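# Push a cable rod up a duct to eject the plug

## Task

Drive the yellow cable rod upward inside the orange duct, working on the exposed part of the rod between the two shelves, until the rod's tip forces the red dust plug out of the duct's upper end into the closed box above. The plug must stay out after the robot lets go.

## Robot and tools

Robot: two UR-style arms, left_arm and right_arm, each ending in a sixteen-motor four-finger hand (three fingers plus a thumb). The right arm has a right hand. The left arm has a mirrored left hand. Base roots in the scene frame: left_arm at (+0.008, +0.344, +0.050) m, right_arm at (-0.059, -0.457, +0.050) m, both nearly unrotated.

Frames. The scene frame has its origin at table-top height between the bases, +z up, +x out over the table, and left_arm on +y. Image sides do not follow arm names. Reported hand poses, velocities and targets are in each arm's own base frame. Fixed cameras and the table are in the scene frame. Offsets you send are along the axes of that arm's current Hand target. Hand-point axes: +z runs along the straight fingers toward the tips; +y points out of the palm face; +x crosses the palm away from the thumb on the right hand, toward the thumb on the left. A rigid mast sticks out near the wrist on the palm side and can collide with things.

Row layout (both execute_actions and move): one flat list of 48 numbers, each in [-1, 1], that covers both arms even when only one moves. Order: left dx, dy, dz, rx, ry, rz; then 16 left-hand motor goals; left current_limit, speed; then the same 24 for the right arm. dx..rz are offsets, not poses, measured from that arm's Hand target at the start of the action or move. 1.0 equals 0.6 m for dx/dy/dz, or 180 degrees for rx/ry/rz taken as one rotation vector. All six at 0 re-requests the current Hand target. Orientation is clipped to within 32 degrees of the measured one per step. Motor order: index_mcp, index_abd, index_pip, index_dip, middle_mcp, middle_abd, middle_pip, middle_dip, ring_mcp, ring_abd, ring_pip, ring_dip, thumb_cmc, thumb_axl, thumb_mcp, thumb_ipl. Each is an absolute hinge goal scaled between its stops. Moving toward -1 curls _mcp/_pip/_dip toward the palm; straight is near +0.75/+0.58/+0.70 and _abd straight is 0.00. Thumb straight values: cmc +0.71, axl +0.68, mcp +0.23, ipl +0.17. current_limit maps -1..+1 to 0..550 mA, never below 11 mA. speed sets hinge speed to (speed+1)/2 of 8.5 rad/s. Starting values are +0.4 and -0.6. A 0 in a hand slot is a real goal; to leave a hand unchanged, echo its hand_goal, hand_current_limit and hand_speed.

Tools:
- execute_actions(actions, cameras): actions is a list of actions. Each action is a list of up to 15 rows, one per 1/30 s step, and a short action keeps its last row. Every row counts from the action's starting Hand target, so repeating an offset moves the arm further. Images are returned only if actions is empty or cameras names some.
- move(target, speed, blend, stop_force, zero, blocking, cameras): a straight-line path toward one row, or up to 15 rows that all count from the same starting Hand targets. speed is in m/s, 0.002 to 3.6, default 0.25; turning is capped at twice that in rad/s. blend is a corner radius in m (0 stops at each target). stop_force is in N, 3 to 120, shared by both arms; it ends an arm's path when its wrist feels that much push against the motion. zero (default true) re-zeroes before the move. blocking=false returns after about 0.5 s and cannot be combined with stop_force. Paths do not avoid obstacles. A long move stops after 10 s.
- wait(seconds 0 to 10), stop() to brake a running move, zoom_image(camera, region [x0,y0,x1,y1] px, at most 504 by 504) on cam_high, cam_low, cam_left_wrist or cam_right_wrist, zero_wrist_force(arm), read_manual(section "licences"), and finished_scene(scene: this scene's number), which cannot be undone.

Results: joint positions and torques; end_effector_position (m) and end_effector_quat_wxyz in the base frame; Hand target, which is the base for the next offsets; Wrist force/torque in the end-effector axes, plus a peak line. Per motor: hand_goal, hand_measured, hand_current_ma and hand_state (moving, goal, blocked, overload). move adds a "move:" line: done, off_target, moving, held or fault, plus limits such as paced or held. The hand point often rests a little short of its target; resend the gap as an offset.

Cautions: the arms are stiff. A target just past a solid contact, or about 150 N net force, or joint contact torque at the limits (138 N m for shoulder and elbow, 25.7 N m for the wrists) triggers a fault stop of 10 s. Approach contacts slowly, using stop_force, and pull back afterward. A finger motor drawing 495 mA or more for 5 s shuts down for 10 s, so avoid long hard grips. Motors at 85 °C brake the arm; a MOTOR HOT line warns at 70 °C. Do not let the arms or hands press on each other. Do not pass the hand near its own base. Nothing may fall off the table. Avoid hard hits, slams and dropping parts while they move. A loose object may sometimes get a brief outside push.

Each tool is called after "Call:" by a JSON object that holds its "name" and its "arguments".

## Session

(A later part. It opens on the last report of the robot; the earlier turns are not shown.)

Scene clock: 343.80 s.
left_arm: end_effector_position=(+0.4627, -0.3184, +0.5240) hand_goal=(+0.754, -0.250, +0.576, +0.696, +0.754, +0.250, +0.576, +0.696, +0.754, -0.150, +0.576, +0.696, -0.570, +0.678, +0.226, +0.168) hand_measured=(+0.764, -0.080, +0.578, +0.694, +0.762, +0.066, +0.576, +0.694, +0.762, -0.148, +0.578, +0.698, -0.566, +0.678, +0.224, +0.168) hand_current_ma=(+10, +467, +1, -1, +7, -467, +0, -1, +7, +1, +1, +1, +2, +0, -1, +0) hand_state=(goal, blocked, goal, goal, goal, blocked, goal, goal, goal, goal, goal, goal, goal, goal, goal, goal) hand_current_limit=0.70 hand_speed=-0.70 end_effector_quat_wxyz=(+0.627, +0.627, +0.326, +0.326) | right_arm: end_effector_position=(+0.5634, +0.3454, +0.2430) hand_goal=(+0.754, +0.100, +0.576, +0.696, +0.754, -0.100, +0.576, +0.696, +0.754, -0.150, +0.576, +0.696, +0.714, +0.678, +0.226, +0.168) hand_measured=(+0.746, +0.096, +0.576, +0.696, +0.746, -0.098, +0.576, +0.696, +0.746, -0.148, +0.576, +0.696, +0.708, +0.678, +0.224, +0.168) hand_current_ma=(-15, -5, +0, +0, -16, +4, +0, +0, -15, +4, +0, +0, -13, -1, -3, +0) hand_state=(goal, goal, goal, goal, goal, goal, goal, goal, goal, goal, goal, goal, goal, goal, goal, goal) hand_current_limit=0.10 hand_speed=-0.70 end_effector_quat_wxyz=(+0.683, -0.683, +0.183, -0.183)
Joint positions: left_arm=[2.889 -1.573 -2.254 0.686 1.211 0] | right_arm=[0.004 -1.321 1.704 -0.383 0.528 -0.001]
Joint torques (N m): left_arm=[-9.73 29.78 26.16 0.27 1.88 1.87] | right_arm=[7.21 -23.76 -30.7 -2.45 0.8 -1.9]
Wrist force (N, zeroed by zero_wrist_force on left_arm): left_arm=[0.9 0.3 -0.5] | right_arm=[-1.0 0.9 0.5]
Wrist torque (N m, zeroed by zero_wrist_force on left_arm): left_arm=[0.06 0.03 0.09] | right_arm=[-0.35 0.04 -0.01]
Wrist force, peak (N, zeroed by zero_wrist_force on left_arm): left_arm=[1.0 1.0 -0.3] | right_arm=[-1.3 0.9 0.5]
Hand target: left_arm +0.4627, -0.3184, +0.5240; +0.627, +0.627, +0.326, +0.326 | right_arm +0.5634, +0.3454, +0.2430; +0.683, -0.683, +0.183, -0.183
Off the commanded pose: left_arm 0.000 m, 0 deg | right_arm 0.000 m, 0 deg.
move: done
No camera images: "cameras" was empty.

Call:
{"name": "move", "arguments": {"target": [[0,0,0,0,0,0,0.754,-0.25,0.576,0.696,0.754,0.25,0.576,0.696,0.754,-0.15,0.576,0.696,-0.571,0.678,0.226,0.168,0.7,-0.7,0,0,0,0,0,0,0.754,-0.25,0.576,0.696,0.754,0.25,0.576,0.696,0.754,-0.15,0.576,0.696,0.714,0.678,0.226,0.168,0.7,-0.7],[0,0,0,0,0,0,0.754,0.05,0.576,0.696,0.754,-0.05,0.576,0.696,0.754,-0.15,0.576,0.696,-0.571,0.678,0.226,0.168,0.2,-0.7,0,0,0,0,0,0,0.754,-0.25,0.576,0.696,0.754,0.25,0.576,0.696,0.754,-0.15,0.576,0.696,0.714,0.678,0.226,0.168,0.7,-0.7],[0,-0.0933,0,0,0,0,0.754,-0.25,0.576,0.696,0.754,0.25,0.576,0.696,0.754,-0.15,0.576,0.696,-0.571,0.678,0.226,0.168,0.7,-0.7,0,0,0,0,0,0,0.754,-0.25,0.576,0.696,0.754,0.25,0.576,0.696,0.754,-0.15,0.576,0.696,0.714,0.678,0.226,0.168,0.7,-0.7],[0,-0.0933,0,0,0,0,0.754,-0.25,0.576,0.696,0.754,0.25,0.576,0.696,0.754,-0.15,0.576,0.696,-0.571,0.678,0.226,0.168,0.7,-0.7,0,0,0,0,0,0,0.754,0.1,0.576,0.696,0.754,-0.1,0.576,0.696,0.754,-0.15,0.576,0.696,0.714,0.678,0.226,0.168,0.1,-0.7]], "speed": 0.09, "cameras": []}}

Call:
{"name": "move", "arguments": {"target": [0,0.0933,0,0,0,0,0.754,-0.25,0.576,0.696,0.754,0.25,0.576,0.696,0.754,-0.15,0.576,0.696,-0.571,0.678,0.226,0.168,0.7,-0.7,0,0,0,0,0,0,0.754,0.1,0.576,0.696,0.754,-0.1,0.576,0.696,0.754,-0.15,0.576,0.696,0.714,0.678,0.226,0.168,0.1,-0.7], "speed": 0.05, "stop_force": 3, "cameras": []}}

Scene clock: 362.53 s.
left_arm: end_effector_position=(+0.4627, -0.3184, +0.4680) hand_goal=(+0.754, -0.250, +0.576, +0.696, +0.754, +0.250, +0.576, +0.696, +0.754, -0.150, +0.576, +0.696, -0.570, +0.678, +0.226, +0.168) hand_measured=(+0.764, -0.078, +0.578, +0.694, +0.762, +0.066, +0.576, +0.694, +0.762, -0.148, +0.578, +0.698, -0.568, +0.678, +0.224, +0.168) hand_current_ma=(+10, +467, +1, -1, +7, -467, +0, -1, +7, +1, +1, +1, +2, +0, -1, +0) hand_state=(goal, blocked, goal, goal, goal, blocked, goal, goal, goal, goal, goal, goal, goal, goal, goal, goal) hand_current_limit=0.70 hand_speed=-0.70 end_effector_quat_wxyz=(+0.627, +0.627, +0.326, +0.326) | right_arm: end_effector_position=(+0.5634, +0.3454, +0.2430) hand_goal=(+0.754, +0.100, +0.576, +0.696, +0.754, -0.100, +0.576, +0.696, +0.754, -0.150, +0.576, +0.696, +0.714, +0.678, +0.226, +0.168) hand_measured=(+0.746, +0.096, +0.576, +0.696, +0.746, -0.098, +0.576, +0.696, +0.746, -0.148, +0.576, +0.696, +0.708, +0.678, +0.224, +0.168) hand_current_ma=(-16, -5, +0, +0, -16, +4, +0, +1, -15, +4, +0, +0, -13, -1, -3, +0) hand_state=(goal, goal, goal, goal, goal, goal, goal, goal, goal, goal, goal, goal, goal, goal, goal, goal) hand_current_limit=0.10 hand_speed=-0.70 end_effector_quat_wxyz=(+0.683, -0.683, +0.183, -0.183)
Joint positions: left_arm=[2.889 -1.696 -2.32 0.875 1.211 0] | right_arm=[0.004 -1.321 1.704 -0.383 0.528 -0.001]
Joint torques (N m): left_arm=[9.1 13.69 8.56 2.23 -0.57 -2.19] | right_arm=[-0.58 -22.9 -28.63 -2.22 0.65 -1.83]
Wrist force (N, zeroed by zero_wrist_force on left_arm): left_arm=[0.9 0.5 -0.5] | right_arm=[-1.1 0.9 0.3]
Wrist torque (N m, zeroed by zero_wrist_force on left_arm): left_arm=[0.11 0.02 0.06] | right_arm=[-0.34 0.05 -0.02]
Wrist force, peak (N, zeroed by zero_wrist_force on left_arm): left_arm=[2.2 0.7 -2.5] | right_arm=[-1.4 0.6 -5.5]
Hand target: left_arm +0.4627, -0.3184, +0.4680; +0.627, +0.627, +0.326, +0.326 | right_arm +0.5634, +0.3454, +0.2430; +0.683, -0.683, +0.183, -0.183
Off the commanded pose: left_arm 0.000 m, 0 deg | right_arm 0.000 m, 0 deg.
move: done
No camera images: "cameras" was empty.

Scene clock: 364.83 s.
left_arm: end_effector_position=(+0.4627, -0.3184, +0.5240) hand_goal=(+0.754, -0.250, +0.576, +0.696, +0.754, +0.250, +0.576, +0.696, +0.754, -0.150, +0.576, +0.696, -0.570, +0.678, +0.226, +0.168) hand_measured=(+0.764, -0.078, +0.578, +0.694, +0.762, +0.066, +0.576, +0.694, +0.762, -0.148, +0.578, +0.698, -0.568, +0.678, +0.224, +0.168) hand_current_ma=(+10, +467, +1, -1, +7, -467, +0, -1, +8, +1, +1, +1, +2, +0, -1, +0) hand_state=(goal, blocked, goal, goal, goal, blocked, goal, goal, goal, goal, goal, goal, goal, goal, goal, goal) hand_current_limit=0.70 hand_speed=-0.70 end_effector_quat_wxyz=(+0.627, +0.627, +0.326, +0.326) | right_arm: end_effector_position=(+0.5634, +0.3454, +0.2430) hand_goal=(+0.754, +0.100, +0.576, +0.696, +0.754, -0.100, +0.576, +0.696, +0.754, -0.150, +0.576, +0.696, +0.714, +0.678, +0.226, +0.168) hand_measured=(+0.746, +0.096, +0.576, +0.696, +0.746, -0.098, +0.576, +0.696, +0.746, -0.148, +0.576, +0.696, +0.708, +0.678, +0.224, +0.168) hand_current_ma=(-16, -5, +0, +0, -16, +4, +0, +1, -15, +4, +0, +0, -13, -1, -3, +0) hand_state=(goal, goal, goal, goal, goal, goal, goal, goal, goal, goal, goal, goal, goal, goal, goal, goal) hand_current_limit=0.10 hand_speed=-0.70 end_effector_quat_wxyz=(+0.683, -0.683, +0.183, -0.183)
Joint positions: left_arm=[2.889 -1.573 -2.254 0.686 1.211 0] | right_arm=[0.004 -1.321 1.704 -0.383 0.528 -0.001]
Joint torques (N m): left_arm=[-6.72 29.65 25.66 0.2 1.75 1.71] | right_arm=[7.32 -23.74 -28.96 -2.31 0.53 -2.08]
Wrist force (N, zeroed by zero_wrist_force on left_arm): left_arm=[0.8 0.4 -0.6] | right_arm=[-0.8 1.0 0.4]
Wrist torque (N m, zeroed by zero_wrist_force on left_arm): left_arm=[0.10 0.02 0.07] | right_arm=[-0.34 0.02 0.00]
Wrist force, peak (N, zeroed by zero_wrist_force on left_arm): left_arm=[1.0 0.7 -0.5] | right_arm=[-1.1 1.0 0.6]
Hand target: left_arm +0.4627, -0.3184, +0.5240; +0.627, +0.627, +0.326, +0.326 | right_arm +0.5634, +0.3454, +0.2430; +0.683, -0.683, +0.183, -0.183
Off the commanded pose: left_arm 0.000 m, 0 deg | right_arm 0.000 m, 0 deg.
move: done
No camera images: "cameras" was empty.

Call:
{"name": "move", "arguments": {"target": [[0,0,0,0,0,0,0.754,-0.25,0.576,0.696,0.754,0.25,0.576,0.696,0.754,-0.15,0.576,0.696,-0.571,0.678,0.226,0.168,0.7,-0.7,0,0,0,0,0,0,0.754,-0.25,0.576,0.696,0.754,0.25,0.576,0.696,0.754,-0.15,0.576,0.696,0.714,0.678,0.226,0.168,0.7,-0.7],[0,0,0,0,0,0,0.754,0.05,0.576,0.696,0.754,-0.05,0.576,0.696,0.754,-0.15,0.576,0.696,-0.571,0.678,0.226,0.168,0.2,-0.7,0,0,0,0,0,0,0.754,-0.25,0.576,0.696,0.754,0.25,0.576,0.696,0.754,-0.15,0.576,0.696,0.714,0.678,0.226,0.168,0.7,-0.7],[0,-0.0933,0,0,0,0,0.754,-0.25,0.576,0.696,0.754,0.25,0.576,0.696,0.754,-0.15,0.576,0.696,-0.571,0.678,0.226,0.168,0.7,-0.7,0,0,0,0,0,0,0.754,-0.25,0.576,0.696,0.754,0.25,0.576,0.696,0.754,-0.15,0.576,0.696,0.714,0.678,0.226,0.168,0.7,-0.7],[0,-0.0933,0,0,0,0,0.754,-0.25,0.576,0.696,0.754,0.25,0.576,0.696,0.754,-0.15,0.576,0.696,-0.571,0.678,0.226,0.168,0.7,-0.7,0,0,0,0,0,0,0.754,0.1,0.576,0.696,0.754,-0.1,0.576,0.696,0.754,-0.15,0.576,0.696,0.714,0.678,0.226,0.168,0.1,-0.7]], "speed": 0.09, "cameras": []}}

Call:
{"name": "move", "arguments": {"target": [0,0.0933,0,0,0,0,0.754,-0.25,0.576,0.696,0.754,0.25,0.576,0.696,0.754,-0.15,0.576,0.696,-0.571,0.678,0.226,0.168,0.7,-0.7,0,0,0,0,0,0,0.754,0.1,0.576,0.696,0.754,-0.1,0.576,0.696,0.754,-0.15,0.576,0.696,0.714,0.678,0.226,0.168,0.1,-0.7], "speed": 0.05, "stop_force": 3, "cameras": []}}

Scene clock: 385.17 s.
left_arm: end_effector_position=(+0.4627, -0.3184, +0.4680) hand_goal=(+0.754, -0.250, +0.576, +0.696, +0.754, +0.250, +0.576, +0.696, +0.754, -0.150, +0.576, +0.696, -0.570, +0.678, +0.226, +0.168) hand_measured=(+0.764, -0.076, +0.578, +0.694, +0.762, +0.068, +0.576, +0.694, +0.762, -0.148, +0.578, +0.698, -0.568, +0.678, +0.224, +0.168) hand_current_ma=(+10, +467, +1, -1, +7, -467, +0, -1, +8, +1, +1, +1, +2, +0, -1, +0) hand_state=(goal, blocked, goal, goal, goal, blocked, goal, goal, goal, goal, goal, goal, goal, goal, goal, goal) hand_current_limit=0.70 hand_speed=-0.70 end_effector_quat_wxyz=(+0.627, +0.627, +0.326, +0.326) | right_arm: end_effector_position=(+0.5634, +0.3454, +0.2430) hand_goal=(+0.754, +0.100, +0.576, +0.696, +0.754, -0.100, +0.576, +0.696, +0.754, -0.150, +0.576, +0.696, +0.714, +0.678, +0.226, +0.168) hand_measured=(+0.746, +0.096, +0.576, +0.696, +0.746, -0.098, +0.576, +0.696, +0.746, -0.148, +0.576, +0.696, +0.708, +0.678, +0.224, +0.168) hand_current_ma=(-16, -5, +0, +0, -16, +4, +0, +1, -15, +3, +0, +0, -13, -1, -3, +0) hand_state=(goal, goal, goal, goal, goal, goal, goal, goal, goal, goal, goal, goal, goal, goal, goal, goal) hand_current_limit=0.10 hand_speed=-0.70 end_effector_quat_wxyz=(+0.683, -0.683, +0.183, -0.183)
Joint positions: left_arm=[2.889 -1.696 -2.32 0.875 1.211 0] | right_arm=[0.004 -1.321 1.704 -0.383 0.528 -0.001]
Joint torques (N m): left_arm=[9.19 13.22 8.78 2.75 -0.75 -1.79] | right_arm=[-1.74 -24.13 -27.45 -2.23 0.63 -1.66]
Wrist force (N, zeroed by zero_wrist_force on left_arm): left_arm=[0.9 0.6 -0.3] | right_arm=[-0.9 0.9 0.5]
Wrist torque (N m, zeroed by zero_wrist_force on left_arm): left_arm=[0.11 0.04 0.05] | right_arm=[-0.36 0.02 0.00]
Wrist force, peak (N, zeroed by zero_wrist_force on left_arm): left_arm=[1.2 0.9 1.7] | right_arm=[-3.9 0.6 -3.1]
Hand target: left_arm +0.4627, -0.3184, +0.4680; +0.627, +0.627, +0.326, +0.326 | right_arm +0.5634, +0.3454, +0.2430; +0.683, -0.683, +0.183, -0.183
Off the commanded pose: left_arm 0.000 m, 0 deg | right_arm 0.000 m, 0 deg.
move: done
No camera images: "cameras" was empty.

Scene clock: 387.47 s.
left_arm: end_effector_position=(+0.4627, -0.3184, +0.5240) hand_goal=(+0.754, -0.250, +0.576, +0.696, +0.754, +0.250, +0.576, +0.696, +0.754, -0.150, +0.576, +0.696, -0.570, +0.678, +0.226, +0.168) hand_measured=(+0.764, -0.076, +0.578, +0.694, +0.762, +0.068, +0.576, +0.694, +0.762, -0.148, +0.578, +0.698, -0.568, +0.678, +0.224, +0.168) hand_current_ma=(+10, +467, +1, -1, +7, -467, +0, -1, +8, +1, +1, +1, +2, +0, -1, +0) hand_state=(goal, blocked, goal, goal, goal, blocked, goal, goal, goal, goal, goal, goal, goal, goal, goal, goal) hand_current_limit=0.70 hand_speed=-0.70 end_effector_quat_wxyz=(+0.627, +0.627, +0.326, +0.326) | right_arm: end_effector_position=(+0.5634, +0.3454, +0.2430) hand_goal=(+0.754, +0.100, +0.576, +0.696, +0.754, -0.100, +0.576, +0.696, +0.754, -0.150, +0.576, +0.696, +0.714, +0.678, +0.226, +0.168) hand_measured=(+0.746, +0.096, +0.576, +0.696, +0.746, -0.098, +0.576, +0.696, +0.746, -0.148, +0.576, +0.696, +0.708, +0.678, +0.224, +0.168) hand_current_ma=(-16, -5, +0, +0, -16, +4, +0, +1, -15, +3, +0, +0, -13, -1, -3, +0) hand_state=(goal, goal, goal, goal, goal, goal, goal, goal, goal, goal, goal, goal, goal, goal, goal, goal) hand_current_limit=0.10 hand_speed=-0.70 end_effector_quat_wxyz=(+0.683, -0.683, +0.183, -0.183)
Joint positions: left_arm=[2.889 -1.573 -2.254 0.686 1.211 0] | right_arm=[0.004 -1.321 1.704 -0.383 0.528 -0.001]
Joint torques (N m): left_arm=[-6.82 26.75 26.21 0.21 1.96 1.76] | right_arm=[7.18 -23.64 -27.94 -2.24 0.39 -1.63]
Wrist force (N, zeroed by zero_wrist_force on left_arm): left_arm=[0.8 0.4 -0.4] | right_arm=[-1.0 0.8 0.5]
Wrist torque (N m, zeroed by zero_wrist_force on left_arm): left_arm=[0.06 0.04 0.08] | right_arm=[-0.37 0.04 -0.01]
Wrist force, peak (N, zeroed by zero_wrist_force on left_arm): left_arm=[1.2 0.8 -0.3] | right_arm=[-1.3 1.0 0.3]
Hand target: left_arm +0.4627, -0.3184, +0.5240; +0.627, +0.627, +0.326, +0.326 | right_arm +0.5634, +0.3454, +0.2430; +0.683, -0.683, +0.183, -0.183
Off the commanded pose: left_arm 0.000 m, 0 deg | right_arm 0.000 m, 0 deg.
move: done
No camera images: "cameras" was empty.

Call:
{"name": "move", "arguments": {"target": [[0,0,0,0,0,0,0.754,-0.25,0.576,0.696,0.754,0.25,0.576,0.696,0.754,-0.15,0.576,0.696,-0.571,0.678,0.226,0.168,0.7,-0.7,0,0,0,0,0,0,0.754,-0.25,0.576,0.696,0.754,0.25,0.576,0.696,0.754,-0.15,0.576,0.696,0.714,0.678,0.226,0.168,0.7,-0.7],[0,0,0,0,0,0,0.754,0.05,0.576,0.696,0.754,-0.05,0.576,0.696,0.754,-0.15,0.576,0.696,-0.571,0.678,0.226,0.168,0.2,-0.7,0,0,0,0,0,0,0.754,-0.25,0.576,0.696,0.754,0.25,0.576,0.696,0.754,-0.15,0.576,0.696,0.714,0.678,0.226,0.168,0.7,-0.7],[0,-0.0933,0,0,0,0,0.754,-0.25,0.576,0.696,0.754,0.25,0.576,0.696,0.754,-0.15,0.576,0.696,-0.571,0.678,0.226,0.168,0.7,-0.7,0,0,0,0,0,0,0.754,-0.25,0.576,0.696,0.754,0.25,0.576,0.696,0.754,-0.15,0.576,0.696,0.714,0.678,0.226,0.168,0.7,-0.7],[0,-0.0933,0,0,0,0,0.754,-0.25,0.576,0.696,0.754,0.25,0.576,0.696,0.754,-0.15,0.576,0.696,-0.571,0.678,0.226,0.168,0.7,-0.7,0,0,0,0,0,0,0.754,0.1,0.576,0.696,0.754,-0.1,0.576,0.696,0.754,-0.15,0.576,0.696,0.714,0.678,0.226,0.168,0.1,-0.7]], "speed": 0.09, "cameras": []}}

Call:
{"name": "zero_wrist_force", "arguments": {"arm": "left_arm"}}

Call:
{"name": "move", "arguments": {"target": [0,0.0933,0,0,0,0,0.754,-0.25,0.576,0.696,0.754,0.25,0.576,0.696,0.754,-0.15,0.576,0.696,-0.571,0.678,0.226,0.168,0.7,-0.7,0,0,0,0,0,0,0.754,0.1,0.576,0.696,0.754,-0.1,0.576,0.696,0.754,-0.15,0.576,0.696,0.714,0.678,0.226,0.168,0.1,-0.7], "speed": 0.03, "stop_force": 4, "cameras": []}}

Scene clock: 403.83 s.
left_arm: end_effector_position=(+0.4627, -0.3184, +0.4680) hand_goal=(+0.754, -0.250, +0.576, +0.696, +0.754, +0.250, +0.576, +0.696, +0.754, -0.150, +0.576, +0.696, -0.570, +0.678, +0.226, +0.168) hand_measured=(+0.764, -0.076, +0.578, +0.694, +0.762, +0.068, +0.576, +0.694, +0.762, -0.148, +0.578, +0.698, -0.568, +0.678, +0.224, +0.168) hand_current_ma=(+10, +468, +1, -1, +7, -467, +0, -1, +8, +1, +1, +1, +2, +0, -1, +0) hand_state=(goal, blocked, goal, goal, goal, blocked, goal, goal, goal, goal, goal, goal, goal, goal, goal, goal) hand_current_limit=0.70 hand_speed=-0.70 end_effector_quat_wxyz=(+0.627, +0.627, +0.326, +0.326) | right_arm: end_effector_position=(+0.5634, +0.3454, +0.2430) hand_goal=(+0.754, +0.100, +0.576, +0.696, +0.754, -0.100, +0.576, +0.696, +0.754, -0.150, +0.576, +0.696, +0.714, +0.678, +0.226, +0.168) hand_measured=(+0.746, +0.096, +0.576, +0.696, +0.746, -0.098, +0.576, +0.696, +0.746, -0.148, +0.576, +0.696, +0.708, +0.678, +0.224, +0.168) hand_current_ma=(-17, -5, +0, +0, -16, +4, +0, +1, -15, +3, +0, +0, -13, -1, -3, +0) hand_state=(goal, goal, goal, goal, goal, goal, goal, goal, goal, goal, goal, goal, goal, goal, goal, goal) hand_current_limit=0.10 hand_speed=-0.70 end_effector_quat_wxyz=(+0.683, -0.683, +0.183, -0.183)
Joint positions: left_arm=[2.889 -1.696 -2.32 0.875 1.211 0] | right_arm=[0.004 -1.321 1.704 -0.383 0.528 -0.001]
Joint torques (N m): left_arm=[9.33 14.01 8.66 2.96 -0.66 -1.88] | right_arm=[-1.99 -24.02 -27.32 -2.28 0.29 -1.5]
Wrist force (N, zeroed by zero_wrist_force on left_arm): left_arm=[0.8 0.7 0.0] | right_arm=[-0.9 0.9 0.5]
Wrist torque (N m, zeroed by zero_wrist_force on left_arm): left_arm=[0.09 0.05 0.04] | right_arm=[-0.35 0.01 0.00]
Wrist force, peak (N, zeroed by zero_wrist_force on left_arm): left_arm=[1.3 1.1 1.5] | right_arm=[-2.6 0.7 -3.7]
Hand target: left_arm +0.4627, -0.3184, +0.4680; +0.627, +0.627, +0.326, +0.326 | right_arm +0.5634, +0.3454, +0.2430; +0.683, -0.683, +0.183, -0.183
Off the commanded pose: left_arm 0.000 m, 0 deg | right_arm 0.000 m, 0 deg.
move: done
No camera images: "cameras" was empty.

Wrist force sensor zeroed.

Scene clock: 406.80 s.
left_arm: end_effector_position=(+0.4627, -0.3184, +0.5240) hand_goal=(+0.754, -0.250, +0.576, +0.696, +0.754, +0.250, +0.576, +0.696, +0.754, -0.150, +0.576, +0.696, -0.570, +0.678, +0.226, +0.168) hand_measured=(+0.764, -0.076, +0.578, +0.694, +0.764, +0.068, +0.578, +0.694, +0.762, -0.148, +0.578, +0.698, -0.568, +0.678, +0.224, +0.168) hand_current_ma=(+12, +467, +1, -1, +9, -467, +0, -1, +8, +1, +1, +1, +2, +0, -1, +0) hand_state=(goal, blocked, goal, goal, goal, blocked, goal, goal, goal, goal, goal, goal, goal, goal, goal, goal) hand_current_limit=0.70 hand_speed=-0.70 end_effector_quat_wxyz=(+0.627, +0.627, +0.326, +0.326) | right_arm: end_effector_position=(+0.5634, +0.3454, +0.2430) hand_goal=(+0.754, +0.100, +0.576, +0.696, +0.754, -0.100, +0.576, +0.696, +0.754, -0.150, +0.576, +0.696, +0.714, +0.678, +0.226, +0.168) hand_measured=(+0.746, +0.096, +0.576, +0.696, +0.746, -0.098, +0.576, +0.696, +0.746, -0.148, +0.576, +0.696, +0.708, +0.678, +0.224, +0.168) hand_current_ma=(-17, -5, +0, +0, -16, +4, +0, +1, -15, +3, +0, +0, -13, -1, -3, +0) hand_state=(goal, goal, goal, goal, goal, goal, goal, goal, goal, goal, goal, goal, goal, goal, goal, goal) hand_current_limit=0.10 hand_speed=-0.70 end_effector_quat_wxyz=(+0.683, -0.683, +0.183, -0.183)
Joint positions: left_arm=[2.889 -1.573 -2.254 0.686 1.211 0] | right_arm=[0.004 -1.321 1.704 -0.383 0.528 -0.001]
Joint torques (N m): left_arm=[-6.31 27.53 27.24 0 1.78 1.14] | right_arm=[7.48 -24.08 -26.42 -2.11 0.43 -1.57]
Wrist force (N, zeroed by zero_wrist_force on left_arm): left_arm=[0.1 -0.1 -0.3] | right_arm=[-0.9 0.8 0.4]
Wrist torque (N m, zeroed by zero_wrist_force on left_arm): left_arm=[-0.02 -0.03 0.02] | right_arm=[-0.36 0.02 0.00]
Wrist force, peak (N, zeroed by zero_wrist_force on left_arm): left_arm=[0.1 -0.8 -0.1] | right_arm=[-0.9 1.1 0.8]
Hand target: left_arm +0.4627, -0.3184, +0.5240; +0.627, +0.627, +0.326, +0.326 | right_arm +0.5634, +0.3454, +0.2430; +0.683, -0.683, +0.183, -0.183
Off the commanded pose: left_arm 0.000 m, 0 deg | right_arm 0.000 m, 0 deg.
move: done
No camera images: "cameras" was empty.

Call:
{"name": "move", "arguments": {"target": [[0,0,0,0,0,0,0.754,-0.25,0.576,0.696,0.754,0.25,0.576,0.696,0.754,-0.15,0.576,0.696,-0.571,0.678,0.226,0.168,0.7,-0.7,0,0,0,0,0,0,0.754,-0.25,0.576,0.696,0.754,0.25,0.576,0.696,0.754,-0.15,0.576,0.696,0.714,0.678,0.226,0.168,0.7,-0.7],[0,0,0,0,0,0,0.754,0.05,0.576,0.696,0.754,-0.05,0.576,0.696,0.754,-0.15,0.576,0.696,-0.571,0.678,0.226,0.168,0.2,-0.7,0,0,0,0,0,0,0.754,-0.25,0.576,0.696,0.754,0.25,0.576,0.696,0.754,-0.15,0.576,0.696,0.714,0.678,0.226,0.168,0.7,-0.7],[0,-0.0933,0,0,0,0,0.754,-0.25,0.576,0.696,0.754,0.25,0.576,0.696,0.754,-0.15,0.576,0.696,-0.571,0.678,0.226,0.168,0.7,-0.7,0,0,0,0,0,0,0.754,-0.25,0.576,0.696,0.754,0.25,0.576,0.696,0.754,-0.15,0.576,0.696,0.714,0.678,0.226,0.168,0.7,-0.7],[0,-0.0933,0,0,0,0,0.754,-0.25,0.576,0.696,0.754,0.25,0.576,0.696,0.754,-0.15,0.576,0.696,-0.571,0.678,0.226,0.168,0.7,-0.7,0,0,0,0,0,0,0.754,0.1,0.576,0.696,0.754,-0.1,0.576,0.696,0.754,-0.15,0.576,0.696,0.714,0.678,0.226,0.168,0.1,-0.7]], "speed": 0.09, "cameras": []}}

Call:
{"name": "zero_wrist_force", "arguments": {"arm": "left_arm"}}

Call:
{"name": "move", "arguments": {"target": [0,0.0933,0,0,0,0,0.754,-0.25,0.576,0.696,0.754,0.25,0.576,0.696,0.754,-0.15,0.576,0.696,-0.571,0.678,0.226,0.168,0.7,-0.7,0,0,0,0,0,0,0.754,0.1,0.576,0.696,0.754,-0.1,0.576,0.696,0.754,-0.15,0.576,0.696,0.714,0.678,0.226,0.168,0.1,-0.7], "speed": 0.03, "stop_force": 4, "cameras": ["cam_low"]}}

Scene clock: 431.40 s.
left_arm: end_effector_position=(+0.4627, -0.3184, +0.4680) hand_goal=(+0.754, -0.250, +0.576, +0.696, +0.754, +0.250, +0.576, +0.696, +0.754, -0.150, +0.576, +0.696, -0.570, +0.678, +0.226, +0.168) hand_measured=(+0.764, -0.076, +0.578, +0.694, +0.764, +0.068, +0.578, +0.694, +0.762, -0.148, +0.578, +0.698, -0.568, +0.678, +0.224, +0.168) hand_current_ma=(+12, +467, +1, -1, +9, -467, +0, -1, +8, +1, +1, +1, +2, +0, -1, +0) hand_state=(goal, blocked, goal, goal, goal, blocked, goal, goal, goal, goal, goal, goal, goal, goal, goal, goal) hand_current_limit=0.70 hand_speed=-0.70 end_effector_quat_wxyz=(+0.627, +0.627, +0.326, +0.326) | right_arm: end_effector_position=(+0.5634, +0.3454, +0.2430) hand_goal=(+0.754, +0.100, +0.576, +0.696, +0.754, -0.100, +0.576, +0.696, +0.754, -0.150, +0.576, +0.696, +0.714, +0.678, +0.226, +0.168) hand_measured=(+0.746, +0.096, +0.576, +0.696, +0.746, -0.098, +0.576, +0.696, +0.746, -0.148, +0.576, +0.696, +0.708, +0.678, +0.224, +0.168) hand_current_ma=(-17, -5, +0, +0, -16, +4, +0, +1, -15, +3, +0, +0, -13, -1, -3, +0) hand_state=(goal, goal, goal, goal, goal, goal, goal, goal, goal, goal, goal, goal, goal, goal, goal, goal) hand_current_limit=0.10 hand_speed=-0.70 end_effector_quat_wxyz=(+0.683, -0.683, +0.183, -0.183)
Joint positions: left_arm=[2.889 -1.696 -2.32 0.875 1.211 0] | right_arm=[0.004 -1.321 1.704 -0.383 0.528 -0.001]
Joint torques (N m): left_arm=[10.62 14.01 7.25 3.2 -0.83 -2.16] | right_arm=[-3.12 -23.63 -25.34 -2.18 0.89 -1.39]
Wrist force (N, zeroed by zero_wrist_force on left_arm): left_arm=[-0.1 -0.1 -0.2] | right_arm=[-0.8 0.8 0.6]
Wrist torque (N m, zeroed by zero_wrist_force on left_arm): left_arm=[0.00 0.01 -0.01] | right_arm=[-0.38 0.00 0.00]
Wrist force, peak (N, zeroed by zero_wrist_force on left_arm): left_arm=[0.7 0.3 1.1] | right_arm=[-3.7 1.0 -2.5]
Hand target: left_arm +0.4627, -0.3184, +0.4680; +0.627, +0.627, +0.326, +0.326 | right_arm +0.5634, +0.3454, +0.2430; +0.683, -0.683, +0.183, -0.183
Off the commanded pose: left_arm 0.000 m, 0 deg | right_arm 0.000 m, 0 deg.
move: done
No camera images: "cameras" was empty.

Wrist force sensor zeroed.

Scene clock: 434.37 s.
left_arm: end_effector_position=(+0.4627, -0.3184, +0.5240) hand_goal=(+0.754, -0.250, +0.576, +0.696, +0.754, +0.250, +0.576, +0.696, +0.754, -0.150, +0.576, +0.696, -0.570, +0.678, +0.226, +0.168) hand_measured=(+0.778, -0.076, +0.588, +0.696, +0.778, +0.068, +0.586, +0.696, +0.762, -0.148, +0.578, +0.698, -0.568, +0.678, +0.224, +0.168) hand_current_ma=(+39, +467, +12, +0, +37, -467, +10, +0, +8, +1, +1, +1, +2, +0, -1, +0) hand_state=(blocked, blocked, goal, goal, blocked, blocked, goal, goal, goal, goal, goal, goal, goal, goal, goal, goal) hand_current_limit=0.70 hand_speed=-0.70 end_effector_quat_wxyz=(+0.627, +0.627, +0.326, +0.326) | right_arm: end_effector_position=(+0.5634, +0.3454, +0.2430) hand_goal=(+0.754, +0.100, +0.576, +0.696, +0.754, -0.100, +0.576, +0.696, +0.754, -0.150, +0.576, +0.696, +0.714, +0.678, +0.226, +0.168) hand_measured=(+0.746, +0.096, +0.576, +0.696, +0.746, -0.098, +0.576, +0.696, +0.746, -0.148, +0.576, +0.696, +0.708, +0.678, +0.224, +0.168) hand_current_ma=(-17, -5, +0, +0, -16, +4, +0, +1, -15, +3, +0, +0, -13, -1, -3, +0) hand_state=(goal, goal, goal, goal, goal, goal, goal, goal, goal, goal, goal, goal, goal, goal, goal, goal) hand_current_limit=0.10 hand_speed=-0.70 end_effector_quat_wxyz=(+0.683, -0.683, +0.183, -0.183)
Joint positions: left_arm=[2.889 -1.573 -2.254 0.686 1.211 0] | right_arm=[0.004 -1.321 1.704 -0.383 0.528 -0.001]
Joint torques (N m): left_arm=[-7.56 29.9 25.89 0.72 1.79 1.33] | right_arm=[7.43 -24.68 -25.26 -2.14 0.9 -1.48]
Wrist force (N, zeroed by zero_wrist_force on left_arm): left_arm=[0.2 -3.0 -0.3] | right_arm=[-0.9 1.0 0.3]
Wrist torque (N m, zeroed by zero_wrist_force on left_arm): left_arm=[0.07 -0.02 0.04] | right_arm=[-0.32 0.02 0.00]
Wrist force, peak (N, zeroed by zero_wrist_force on left_arm): left_arm=[0.2 -3.2 -0.3] | right_arm=[-1.1 1.0 0.7]
Hand target: left_arm +0.4627, -0.3184, +0.5240; +0.627, +0.627, +0.326, +0.326 | right_arm +0.5634, +0.3454, +0.2430; +0.683, -0.683, +0.183, -0.183
Off the commanded pose: left_arm 0.000 m, 0 deg | right_arm 0.000 m, 0 deg.
move: done
Images, in order (width x height): cam_low 504x504.

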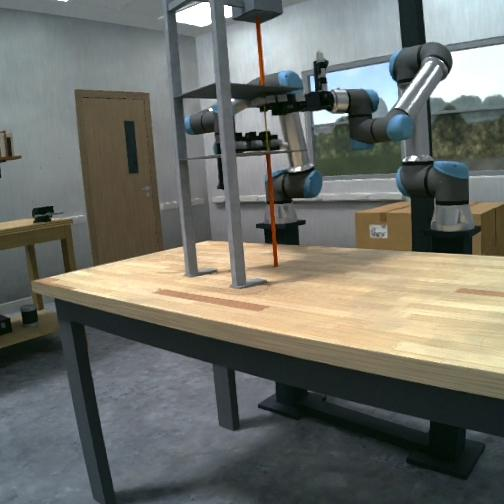

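Call:
{"name": "move", "arguments": {"target": [0,-0.01,0,0,0,0,0.754,-0.25,0.576,0.696,0.754,0.25,0.576,0.696,0.754,-0.15,0.576,0.696,-0.571,0.678,0.226,0.168,0.7,-0.7,0,0,0,0,0,0,0.754,0.1,0.576,0.696,0.754,-0.1,0.576,0.696,0.754,-0.15,0.576,0.696,0.714,0.678,0.226,0.168,0.1,-0.7], "speed": 0.03, "cameras": []}}

Call:
{"name": "move", "arguments": {"target": [0,-0.0817,0,0,0,0,0.754,-0.25,0.576,0.696,0.754,0.25,0.576,0.696,0.754,-0.15,0.576,0.696,-0.571,0.678,0.226,0.168,0.7,-0.7,0,0,0,0,0,0,0.754,0.1,0.576,0.696,0.754,-0.1,0.576,0.696,0.754,-0.15,0.576,0.696,0.714,0.678,0.226,0.168,0.1,-0.7], "speed": 0.03, "stop_force": 3, "cameras": []}}

Scene clock: 451.93 s.
left_arm: end_effector_position=(+0.4627, -0.3184, +0.5181) hand_goal=(+0.754, -0.250, +0.576, +0.696, +0.754, +0.250, +0.576, +0.696, +0.754, -0.150, +0.576, +0.696, -0.570, +0.678, +0.226, +0.168) hand_measured=(+0.778, -0.076, +0.588, +0.696, +0.776, +0.068, +0.586, +0.696, +0.762, -0.148, +0.578, +0.698, -0.568, +0.678, +0.224, +0.168) hand_current_ma=(+37, +467, +12, +0, +35, -467, +10, +0, +8, +1, +1, +1, +2, +0, -1, +0) hand_state=(blocked, blocked, goal, goal, blocked, blocked, goal, goal, goal, goal, goal, goal, goal, goal, goal, goal) hand_current_limit=0.70 hand_speed=-0.70 end_effector_quat_wxyz=(+0.627, +0.627, +0.326, +0.326) | right_arm: end_effector_position=(+0.5634, +0.3454, +0.2430) hand_goal=(+0.754, +0.100, +0.576, +0.696, +0.754, -0.100, +0.576, +0.696, +0.754, -0.150, +0.576, +0.696, +0.714, +0.678, +0.226, +0.168) hand_measured=(+0.746, +0.096, +0.576, +0.696, +0.746, -0.098, +0.576, +0.696, +0.746, -0.148, +0.576, +0.696, +0.708, +0.678, +0.224, +0.168) hand_current_ma=(-17, -5, +0, +0, -16, +4, +0, +1, -15, +3, +0, +0, -13, -1, -3, +0) hand_state=(goal, goal, goal, goal, goal, goal, goal, goal, goal, goal, goal, goal, goal, goal, goal, goal) hand_current_limit=0.10 hand_speed=-0.70 end_effector_quat_wxyz=(+0.683, -0.683, +0.183, -0.183)
Joint positions: left_arm=[2.889 -1.585 -2.262 0.705 1.211 0] | right_arm=[0.004 -1.321 1.704 -0.383 0.528 -0.001]
Joint torques (N m): left_arm=[-5.18 10.73 10.01 3.35 1.41 0.95] | right_arm=[6.95 -24.76 -25.68 -2.15 1.11 -1.45]
Wrist force (N, zeroed by zero_wrist_force on left_arm): left_arm=[0.2 -0.1 -0.1] | right_arm=[-0.9 0.7 0.5]
Wrist torque (N m, zeroed by zero_wrist_force on left_arm): left_arm=[-0.02 -0.03 0.03] | right_arm=[-0.38 0.02 0.00]
Wrist force, peak (N, zeroed by zero_wrist_force on left_arm): left_arm=[0.4 -3.3 0.0] | right_arm=[-1.2 1.0 0.6]
Hand target: left_arm +0.4627, -0.3184, +0.5180; +0.627, +0.627, +0.326, +0.326 | right_arm +0.5634, +0.3454, +0.2430; +0.683, -0.683, +0.183, -0.183
Off the commanded pose: left_arm 0.000 m, 0 deg | right_arm 0.000 m, 0 deg.
move: done
No camera images: "cameras" was empty.

Scene clock: 454.67 s.
left_arm: end_effector_position=(+0.4627, -0.3184, +0.4690) hand_goal=(+0.754, -0.250, +0.576, +0.696, +0.754, +0.250, +0.576, +0.696, +0.754, -0.150, +0.576, +0.696, -0.570, +0.678, +0.226, +0.168) hand_measured=(+0.778, -0.076, +0.588, +0.696, +0.776, +0.068, +0.586, +0.696, +0.762, -0.148, +0.578, +0.698, -0.568, +0.678, +0.224, +0.168) hand_current_ma=(+37, +467, +12, +0, +34, -467, +10, +0, +8, +1, +1, +1, +2, +0, -1, +0) hand_state=(blocked, blocked, goal, goal, blocked, blocked, goal, goal, goal, goal, goal, goal, goal, goal, goal, goal) hand_current_limit=0.70 hand_speed=-0.70 end_effector_quat_wxyz=(+0.627, +0.627, +0.326, +0.326) | right_arm: end_effector_position=(+0.5634, +0.3454, +0.2430) hand_goal=(+0.754, +0.100, +0.576, +0.696, +0.754, -0.100, +0.576, +0.696, +0.754, -0.150, +0.576, +0.696, +0.714, +0.678, +0.226, +0.168) hand_measured=(+0.746, +0.096, +0.576, +0.696, +0.746, -0.098, +0.576, +0.696, +0.746, -0.148, +0.576, +0.696, +0.708, +0.678, +0.224, +0.168) hand_current_ma=(-17, -5, +0, +0, -16, +4, +0, +1, -15, +3, +0, +0, -13, -1, -3, +0) hand_state=(goal, goal, goal, goal, goal, goal, goal, goal, goal, goal, goal, goal, goal, goal, goal, goal) hand_current_limit=0.10 hand_speed=-0.70 end_effector_quat_wxyz=(+0.683, -0.683, +0.183, -0.183)
Joint positions: left_arm=[2.889 -1.694 -2.319 0.871 1.211 0] | right_arm=[0.004 -1.321 1.704 -0.383 0.528 -0.001]
Joint torques (N m): left_arm=[9.56 14.25 6.62 3.39 -0.66 -1.36] | right_arm=[7.41 -25.14 -24.11 -2.1 1 -1.21]
Wrist force (N, zeroed by zero_wrist_force on left_arm): left_arm=[0.2 0.2 0.0] | right_arm=[-0.9 0.8 0.3]
Wrist torque (N m, zeroed by zero_wrist_force on left_arm): left_arm=[0.03 -0.03 0.04] | right_arm=[-0.35 0.04 -0.01]
Wrist force, peak (N, zeroed by zero_wrist_force on left_arm): left_arm=[0.4 -0.3 -0.1] | right_arm=[-1.3 0.8 0.3]
Hand target: left_arm +0.4627, -0.3184, +0.4690; +0.627, +0.627, +0.326, +0.326 | right_arm +0.5634, +0.3454, +0.2430; +0.683, -0.683, +0.183, -0.183
Off the commanded pose: left_arm 0.000 m, 0 deg | right_arm 0.000 m, 0 deg.
move: done
No camera images: "cameras" was empty.

Call:
{"name": "move", "arguments": {"target": [[0,0.0633,0,0,0,0,0.754,-0.25,0.576,0.696,0.754,0.25,0.576,0.696,0.754,-0.15,0.576,0.696,-0.571,0.678,0.226,0.168,0.7,-0.7,0,0,0,0,0,0,0.754,0.1,0.576,0.696,0.754,-0.1,0.576,0.696,0.754,-0.15,0.576,0.696,0.714,0.678,0.226,0.168,0.1,-0.7],[0.006,0.035,0,0,0,0,0.754,-0.25,0.576,0.696,0.754,0.25,0.576,0.696,0.754,-0.15,0.576,0.696,-0.571,0.678,0.226,0.168,0.7,-0.7,0,0,0,0,0,0,0.754,0.1,0.576,0.696,0.754,-0.1,0.576,0.696,0.754,-0.15,0.576,0.696,0.714,0.678,0.226,0.168,0.1,-0.7],[-0.006,0.0667,0,0,0,0,0.754,-0.25,0.576,0.696,0.754,0.25,0.576,0.696,0.754,-0.15,0.576,0.696,-0.571,0.678,0.226,0.168,0.7,-0.7,0,0,0,0,0,0,0.754,0.1,0.576,0.696,0.754,-0.1,0.576,0.696,0.754,-0.15,0.576,0.696,0.714,0.678,0.226,0.168,0.1,-0.7],[0.006,0.035,0,0,0,0,0.754,-0.25,0.576,0.696,0.754,0.25,0.576,0.696,0.754,-0.15,0.576,0.696,-0.571,0.678,0.226,0.168,0.7,-0.7,0,0,0,0,0,0,0.754,0.1,0.576,0.696,0.754,-0.1,0.576,0.696,0.754,-0.15,0.576,0.696,0.714,0.678,0.226,0.168,0.1,-0.7],[0,0.0667,0,0,0,0,0.754,-0.25,0.576,0.696,0.754,0.25,0.576,0.696,0.754,-0.15,0.576,0.696,-0.571,0.678,0.226,0.168,0.7,-0.7,0,0,0,0,0,0,0.754,0.1,0.576,0.696,0.754,-0.1,0.576,0.696,0.754,-0.15,0.576,0.696,0.714,0.678,0.226,0.168,0.1,-0.7]], "speed": [0.1, 0.4, 0.4, 0.4, 0.4], "stop_force": 30, "cameras": []}}

Call:
{"name": "move", "arguments": {"target": [0,0.0333,0,0,0,0,0.754,-0.25,0.576,0.696,0.754,0.25,0.576,0.696,0.754,-0.15,0.576,0.696,-0.571,0.678,0.226,0.168,0.7,-0.7,0,0,0,0,0,0,0.754,0.1,0.576,0.696,0.754,-0.1,0.576,0.696,0.754,-0.15,0.576,0.696,0.714,0.678,0.226,0.168,0.1,-0.7], "speed": 0.02, "stop_force": 3, "cameras": []}}

Scene clock: 500.87 s.
left_arm: end_effector_position=(+0.4627, -0.3184, +0.5090) hand_goal=(+0.754, -0.250, +0.576, +0.696, +0.754, +0.250, +0.576, +0.696, +0.754, -0.150, +0.576, +0.696, -0.570, +0.678, +0.226, +0.168) hand_measured=(+0.768, -0.096, +0.582, +0.696, +0.766, +0.058, +0.582, +0.696, +0.764, -0.148, +0.578, +0.698, -0.568, +0.678, +0.224, +0.168) hand_current_ma=(+18, +434, +5, +0, +15, -467, +5, +0, +9, +1, +1, +1, +1, +0, -1, +0) hand_state=(goal, blocked, goal, goal, goal, blocked, goal, goal, goal, goal, goal, goal, goal, goal, goal, goal) hand_current_limit=0.70 hand_speed=-0.70 end_effector_quat_wxyz=(+0.627, +0.627, +0.326, +0.326) | right_arm: end_effector_position=(+0.5634, +0.3454, +0.2430) hand_goal=(+0.754, +0.100, +0.576, +0.696, +0.754, -0.100, +0.576, +0.696, +0.754, -0.150, +0.576, +0.696, +0.714, +0.678, +0.226, +0.168) hand_measured=(+0.746, +0.096, +0.576, +0.696, +0.746, -0.098, +0.576, +0.696, +0.746, -0.148, +0.576, +0.696, +0.708, +0.678, +0.224, +0.168) hand_current_ma=(-17, -5, +0, +0, -16, +4, +0, +1, -15, +3, +0, +0, -13, -1, -3, +0) hand_state=(goal, goal, goal, goal, goal, goal, goal, goal, goal, goal, goal, goal, goal, goal, goal, goal) hand_current_limit=0.10 hand_speed=-0.70 end_effector_quat_wxyz=(+0.683, -0.683, +0.183, -0.183)
Joint positions: left_arm=[2.889 -1.603 -2.274 0.735 1.211 0] | right_arm=[0.004 -1.321 1.704 -0.383 0.528 -0.001]
Joint torques (N m): left_arm=[-9.5 29.09 25.4 -0.17 2.08 1.11] | right_arm=[7.27 -24.26 -23.89 -2.01 1.06 -1.28]
Wrist force (N, zeroed by zero_wrist_force on left_arm): left_arm=[0.2 -0.4 0.0] | right_arm=[-1.2 1.0 0.4]
Wrist torque (N m, zeroed by zero_wrist_force on left_arm): left_arm=[-0.06 -0.03 -0.02] | right_arm=[-0.34 0.07 -0.03]
Wrist force, peak (N, zeroed by zero_wrist_force on left_arm): left_arm=[-5.6 1.0 -0.7] | right_arm=[-1.1 1.2 0.4]
Hand target: left_arm +0.4627, -0.3184, +0.5090; +0.627, +0.627, +0.326, +0.326 | right_arm +0.5634, +0.3454, +0.2430; +0.683, -0.683, +0.183, -0.183
Off the commanded pose: left_arm 0.000 m, 0 deg | right_arm 0.000 m, 0 deg.
move: done
No camera images: "cameras" was empty.

Scene clock: 502.80 s.
left_arm: end_effector_position=(+0.4626, -0.3184, +0.5237) hand_goal=(+0.754, -0.250, +0.576, +0.696, +0.754, +0.250, +0.576, +0.696, +0.754, -0.150, +0.576, +0.696, -0.570, +0.678, +0.226, +0.168) hand_measured=(+0.778, -0.096, +0.588, +0.698, +0.778, +0.058, +0.588, +0.696, +0.764, -0.148, +0.578, +0.698, -0.568, +0.678, +0.224, +0.168) hand_current_ma=(+39, +434, +13, +0, +36, -467, +11, +0, +9, +1, +1, +1, +1, +0, -1, +0) hand_state=(blocked, blocked, goal, goal, blocked, blocked, goal, goal, goal, goal, goal, goal, goal, goal, goal, goal) hand_current_limit=0.70 hand_speed=-0.70 end_effector_quat_wxyz=(+0.627, +0.627, +0.326, +0.326) | right_arm: end_effector_position=(+0.5634, +0.3454, +0.2430) hand_goal=(+0.754, +0.100, +0.576, +0.696, +0.754, -0.100, +0.576, +0.696, +0.754, -0.150, +0.576, +0.696, +0.714, +0.678, +0.226, +0.168) hand_measured=(+0.746, +0.096, +0.576, +0.696, +0.746, -0.098, +0.576, +0.696, +0.746, -0.148, +0.576, +0.696, +0.708, +0.678, +0.224, +0.168) hand_current_ma=(-17, -5, +0, +0, -16, +4, +0, +1, -15, +3, +0, +0, -13, -1, -3, +0) hand_state=(goal, goal, goal, goal, goal, goal, goal, goal, goal, goal, goal, goal, goal, goal, goal, goal) hand_current_limit=0.10 hand_speed=-0.70 end_effector_quat_wxyz=(+0.683, -0.683, +0.183, -0.183)
Joint positions: left_arm=[2.889 -1.574 -2.254 0.687 1.211 0] | right_arm=[0.004 -1.321 1.704 -0.383 0.528 -0.001]
Joint torques (N m): left_arm=[-5.85 11.86 9.39 3.47 1.12 -0.81] | right_arm=[6.84 -23.57 -23.93 -1.98 0.94 -1.19]
Wrist force (N, zeroed by zero_wrist_force on left_arm): left_arm=[0.2 -0.4 -0.3] | right_arm=[-1.0 0.7 0.4]
Wrist torque (N m, zeroed by zero_wrist_force on left_arm): left_arm=[-0.04 -0.03 -0.02] | right_arm=[-0.38 0.04 -0.02]
Wrist force, peak (N, zeroed by zero_wrist_force on left_arm): left_arm=[0.2 -3.2 0.0] | right_arm=[-1.2 1.0 0.2]
Hand target: left_arm +0.4626, -0.3184, +0.5237; +0.627, +0.627, +0.326, +0.326 (not the last commanded pose) | right_arm +0.5634, +0.3454, +0.2430; +0.683, -0.683, +0.183, -0.183
Off the commanded pose: left_arm 0.005 m, 0 deg | right_arm 0.000 m, 0 deg.
move: contact (left_arm)
No camera images: "cameras" was empty.

Call:
{"name": "move", "arguments": {"target": [0,-0.09,0,0,0,0,0.754,-0.25,0.576,0.696,0.754,0.25,0.576,0.696,0.754,-0.15,0.576,0.696,-0.571,0.678,0.226,0.168,0.7,-0.7,0,0,0,0,0,0,0.754,0.1,0.576,0.696,0.754,-0.1,0.576,0.696,0.754,-0.15,0.576,0.696,0.714,0.678,0.226,0.168,0.1,-0.7], "speed": 0.04, "stop_force": 3, "cameras": ["cam_low", "cam_high"]}}

Call:
{"name": "zoom_image", "arguments": {"camera": "cam_high", "region": [180, 0, 260, 200]}}

Call:
{"name": "zoom_image", "arguments": {"camera": "cam_low", "region": [225, 0, 315, 180]}}

Scene clock: 514.77 s.
left_arm: end_effector_position=(+0.4626, -0.3184, +0.4800) hand_goal=(+0.754, -0.250, +0.576, +0.696, +0.754, +0.250, +0.576, +0.696, +0.754, -0.150, +0.576, +0.696, -0.570, +0.678, +0.226, +0.168) hand_measured=(+0.760, -0.096, +0.574, +0.696, +0.760, +0.058, +0.574, +0.696, +0.764, -0.148, +0.578, +0.698, -0.568, +0.678, +0.224, +0.168) hand_current_ma=(+6, +434, -1, +0, +4, -467, -1, +0, +10, +1, +1, +1, +1, +0, -1, +0) hand_state=(goal, blocked, goal, goal, goal, blocked, goal, goal, goal, goal, goal, goal, goal, goal, goal, goal) hand_current_limit=0.70 hand_speed=-0.70 end_effector_quat_wxyz=(+0.627, +0.627, +0.326, +0.326) | right_arm: end_effector_position=(+0.5634, +0.3454, +0.2430) hand_goal=(+0.754, +0.100, +0.576, +0.696, +0.754, -0.100, +0.576, +0.696, +0.754, -0.150, +0.576, +0.696, +0.714, +0.678, +0.226, +0.168) hand_measured=(+0.746, +0.096, +0.576, +0.696, +0.746, -0.098, +0.576, +0.696, +0.746, -0.148, +0.576, +0.696, +0.708, +0.678, +0.224, +0.168) hand_current_ma=(-17, -5, +0, +0, -16, +4, +0, +1, -15, +3, +0, +0, -13, -1, -3, +0) hand_state=(goal, goal, goal, goal, goal, goal, goal, goal, goal, goal, goal, goal, goal, goal, goal, goal) hand_current_limit=0.10 hand_speed=-0.70 end_effector_quat_wxyz=(+0.683, -0.683, +0.183, -0.183)
Joint positions: left_arm=[2.889 -1.667 -2.308 0.833 1.211 0] | right_arm=[0.004 -1.321 1.704 -0.383 0.528 -0.001]
Joint torques (N m): left_arm=[5.17 31.6 23.13 0.05 -0.49 1.23] | right_arm=[6.52 -24.38 -23.36 -2.17 1.02 -1.11]
Wrist force (N, zeroed by zero_wrist_force on left_arm): left_arm=[0.1 0.0 -0.1] | right_arm=[-0.9 0.9 0.3]
Wrist torque (N m, zeroed by zero_wrist_force on left_arm): left_arm=[-0.03 -0.02 -0.06] | right_arm=[-0.34 0.03 0.00]
Wrist force, peak (N, zeroed by zero_wrist_force on left_arm): left_arm=[0.0 3.7 -0.1] | right_arm=[-1.2 1.0 0.7]
Hand target: left_arm +0.4626, -0.3184, +0.4800; +0.627, +0.627, +0.326, +0.326 (not the last commanded pose) | right_arm +0.5634, +0.3454, +0.2430; +0.683, -0.683, +0.183, -0.183
Off the commanded pose: left_arm 0.010 m, 0 deg | right_arm 0.000 m, 0 deg.
move: contact (left_arm)
Images, in order (width x height): cam_high 504x504, cam_low 504x504.

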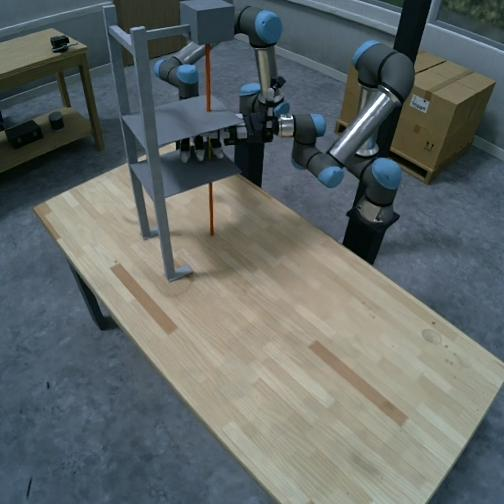

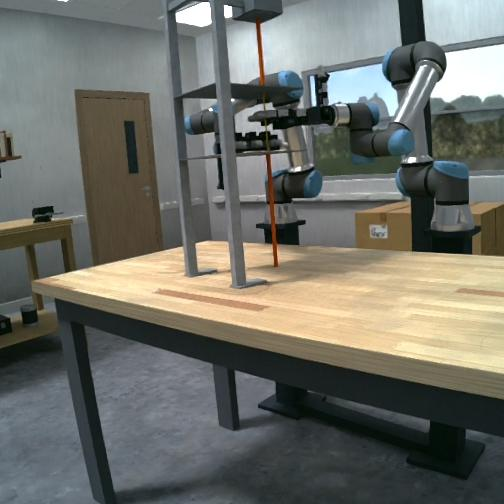

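Scaled by 2.520.

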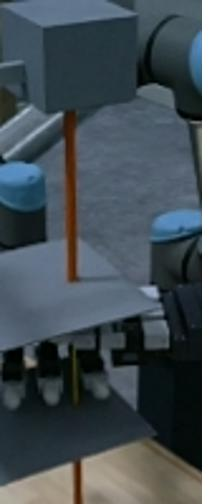

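Scaled by 2.800.

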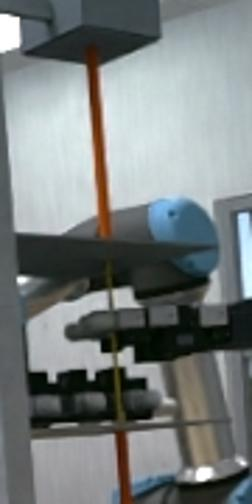

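Call:
{"name": "move", "arguments": {"target": [[0,-0.002,0,0,0,0,0.754,-0.25,0.576,0.696,0.754,0.25,0.576,0.696,0.754,-0.15,0.576,0.696,-0.571,0.678,0.226,0.168,0.7,-0.7,0,0,0,0,0,0,0.754,0.1,0.576,0.696,0.754,-0.1,0.576,0.696,0.754,-0.15,0.576,0.696,0.714,0.678,0.226,0.168,0.1,-0.7],[0,-0.002,0,0,0,0,0.754,0.05,0.576,0.696,0.754,-0.05,0.576,0.696,0.754,-0.15,0.576,0.696,-0.571,0.678,0.226,0.168,0.2,-0.7,0,0,0,0,0,0,0.754,0.1,0.576,0.696,0.754,-0.1,0.576,0.696,0.754,-0.15,0.576,0.696,0.714,0.678,0.226,0.168,0.1,-0.7]], "speed": 0.03, "cameras": ["cam_high", "cam_low"]}}

Scene clock: 545.50 s.
left_arm: end_effector_position=(+0.4626, -0.3184, +0.4788) hand_goal=(+0.754, +0.050, +0.576, +0.696, +0.754, -0.050, +0.576, +0.696, +0.754, -0.150, +0.576, +0.696, -0.570, +0.678, +0.226, +0.168) hand_measured=(+0.762, +0.048, +0.576, +0.696, +0.760, -0.046, +0.576, +0.696, +0.764, -0.148, +0.578, +0.698, -0.568, +0.678, +0.224, +0.168) hand_current_ma=(+7, -1, +0, +0, +6, +1, +0, +0, +10, +1, +1, +1, +1, +0, -1, +0) hand_state=(goal, goal, goal, goal, goal, goal, goal, goal, goal, goal, goal, goal, goal, goal, goal, goal) hand_current_limit=0.20 hand_speed=-0.70 end_effector_quat_wxyz=(+0.627, +0.627, +0.326, +0.326) | right_arm: end_effector_position=(+0.5634, +0.3454, +0.2430) hand_goal=(+0.754, +0.100, +0.576, +0.696, +0.754, -0.100, +0.576, +0.696, +0.754, -0.150, +0.576, +0.696, +0.714, +0.678, +0.226, +0.168) hand_measured=(+0.746, +0.096, +0.576, +0.696, +0.746, -0.098, +0.576, +0.696, +0.746, -0.148, +0.576, +0.696, +0.708, +0.678, +0.224, +0.168) hand_current_ma=(-17, -5, +0, +0, -16, +4, +0, +1, -15, +3, +0, +0, -13, -1, -3, +0) hand_state=(goal, goal, goal, goal, goal, goal, goal, goal, goal, goal, goal, goal, goal, goal, goal, goal) hand_current_limit=0.10 hand_speed=-0.70 end_effector_quat_wxyz=(+0.683, -0.683, +0.183, -0.183)
Joint positions: left_arm=[2.889 -1.67 -2.309 0.837 1.211 0] | right_arm=[0.004 -1.321 1.704 -0.383 0.528 -0.001]
Joint torques (N m): left_arm=[-1.59 13.54 7.8 3.34 0.46 0.74] | right_arm=[7.28 -24.88 -22.16 -1.99 0.98 -1.08]
Wrist force (N, zeroed by zero_wrist_force on left_arm): left_arm=[0.2 0.2 0.3] | right_arm=[-1.0 0.9 0.6]
Wrist torque (N m, zeroed by zero_wrist_force on left_arm): left_arm=[-0.04 -0.02 -0.05] | right_arm=[-0.36 0.03 -0.01]
Wrist force, peak (N, zeroed by zero_wrist_force on left_arm): left_arm=[0.3 0.2 0.3] | right_arm=[-1.1 1.1 0.5]
Hand target: left_arm +0.4626, -0.3184, +0.4788; +0.627, +0.627, +0.326, +0.326 | right_arm +0.5634, +0.3454, +0.2430; +0.683, -0.683, +0.183, -0.183
Off the commanded pose: left_arm 0.000 m, 0 deg | right_arm 0.000 m, 0 deg.
move: done
Images, in order (width x height): cam_high 504x504, cam_low 504x504.

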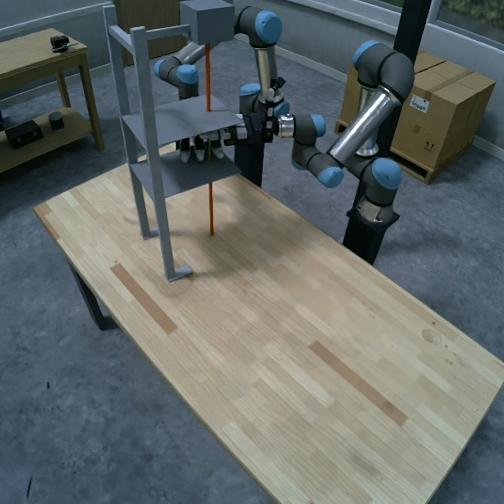

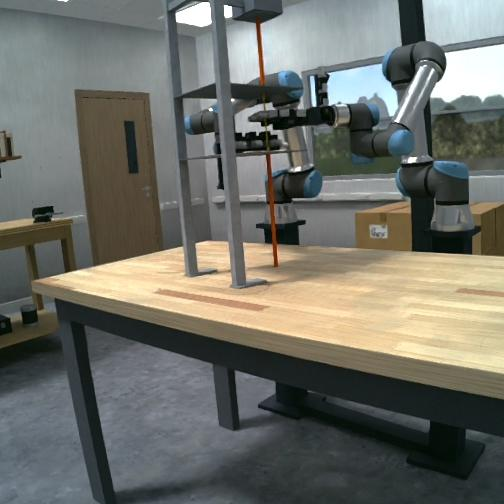

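Call:
{"name": "finished_scene", "arguments": {"scene": 2}}

The scene is finished: the task was done.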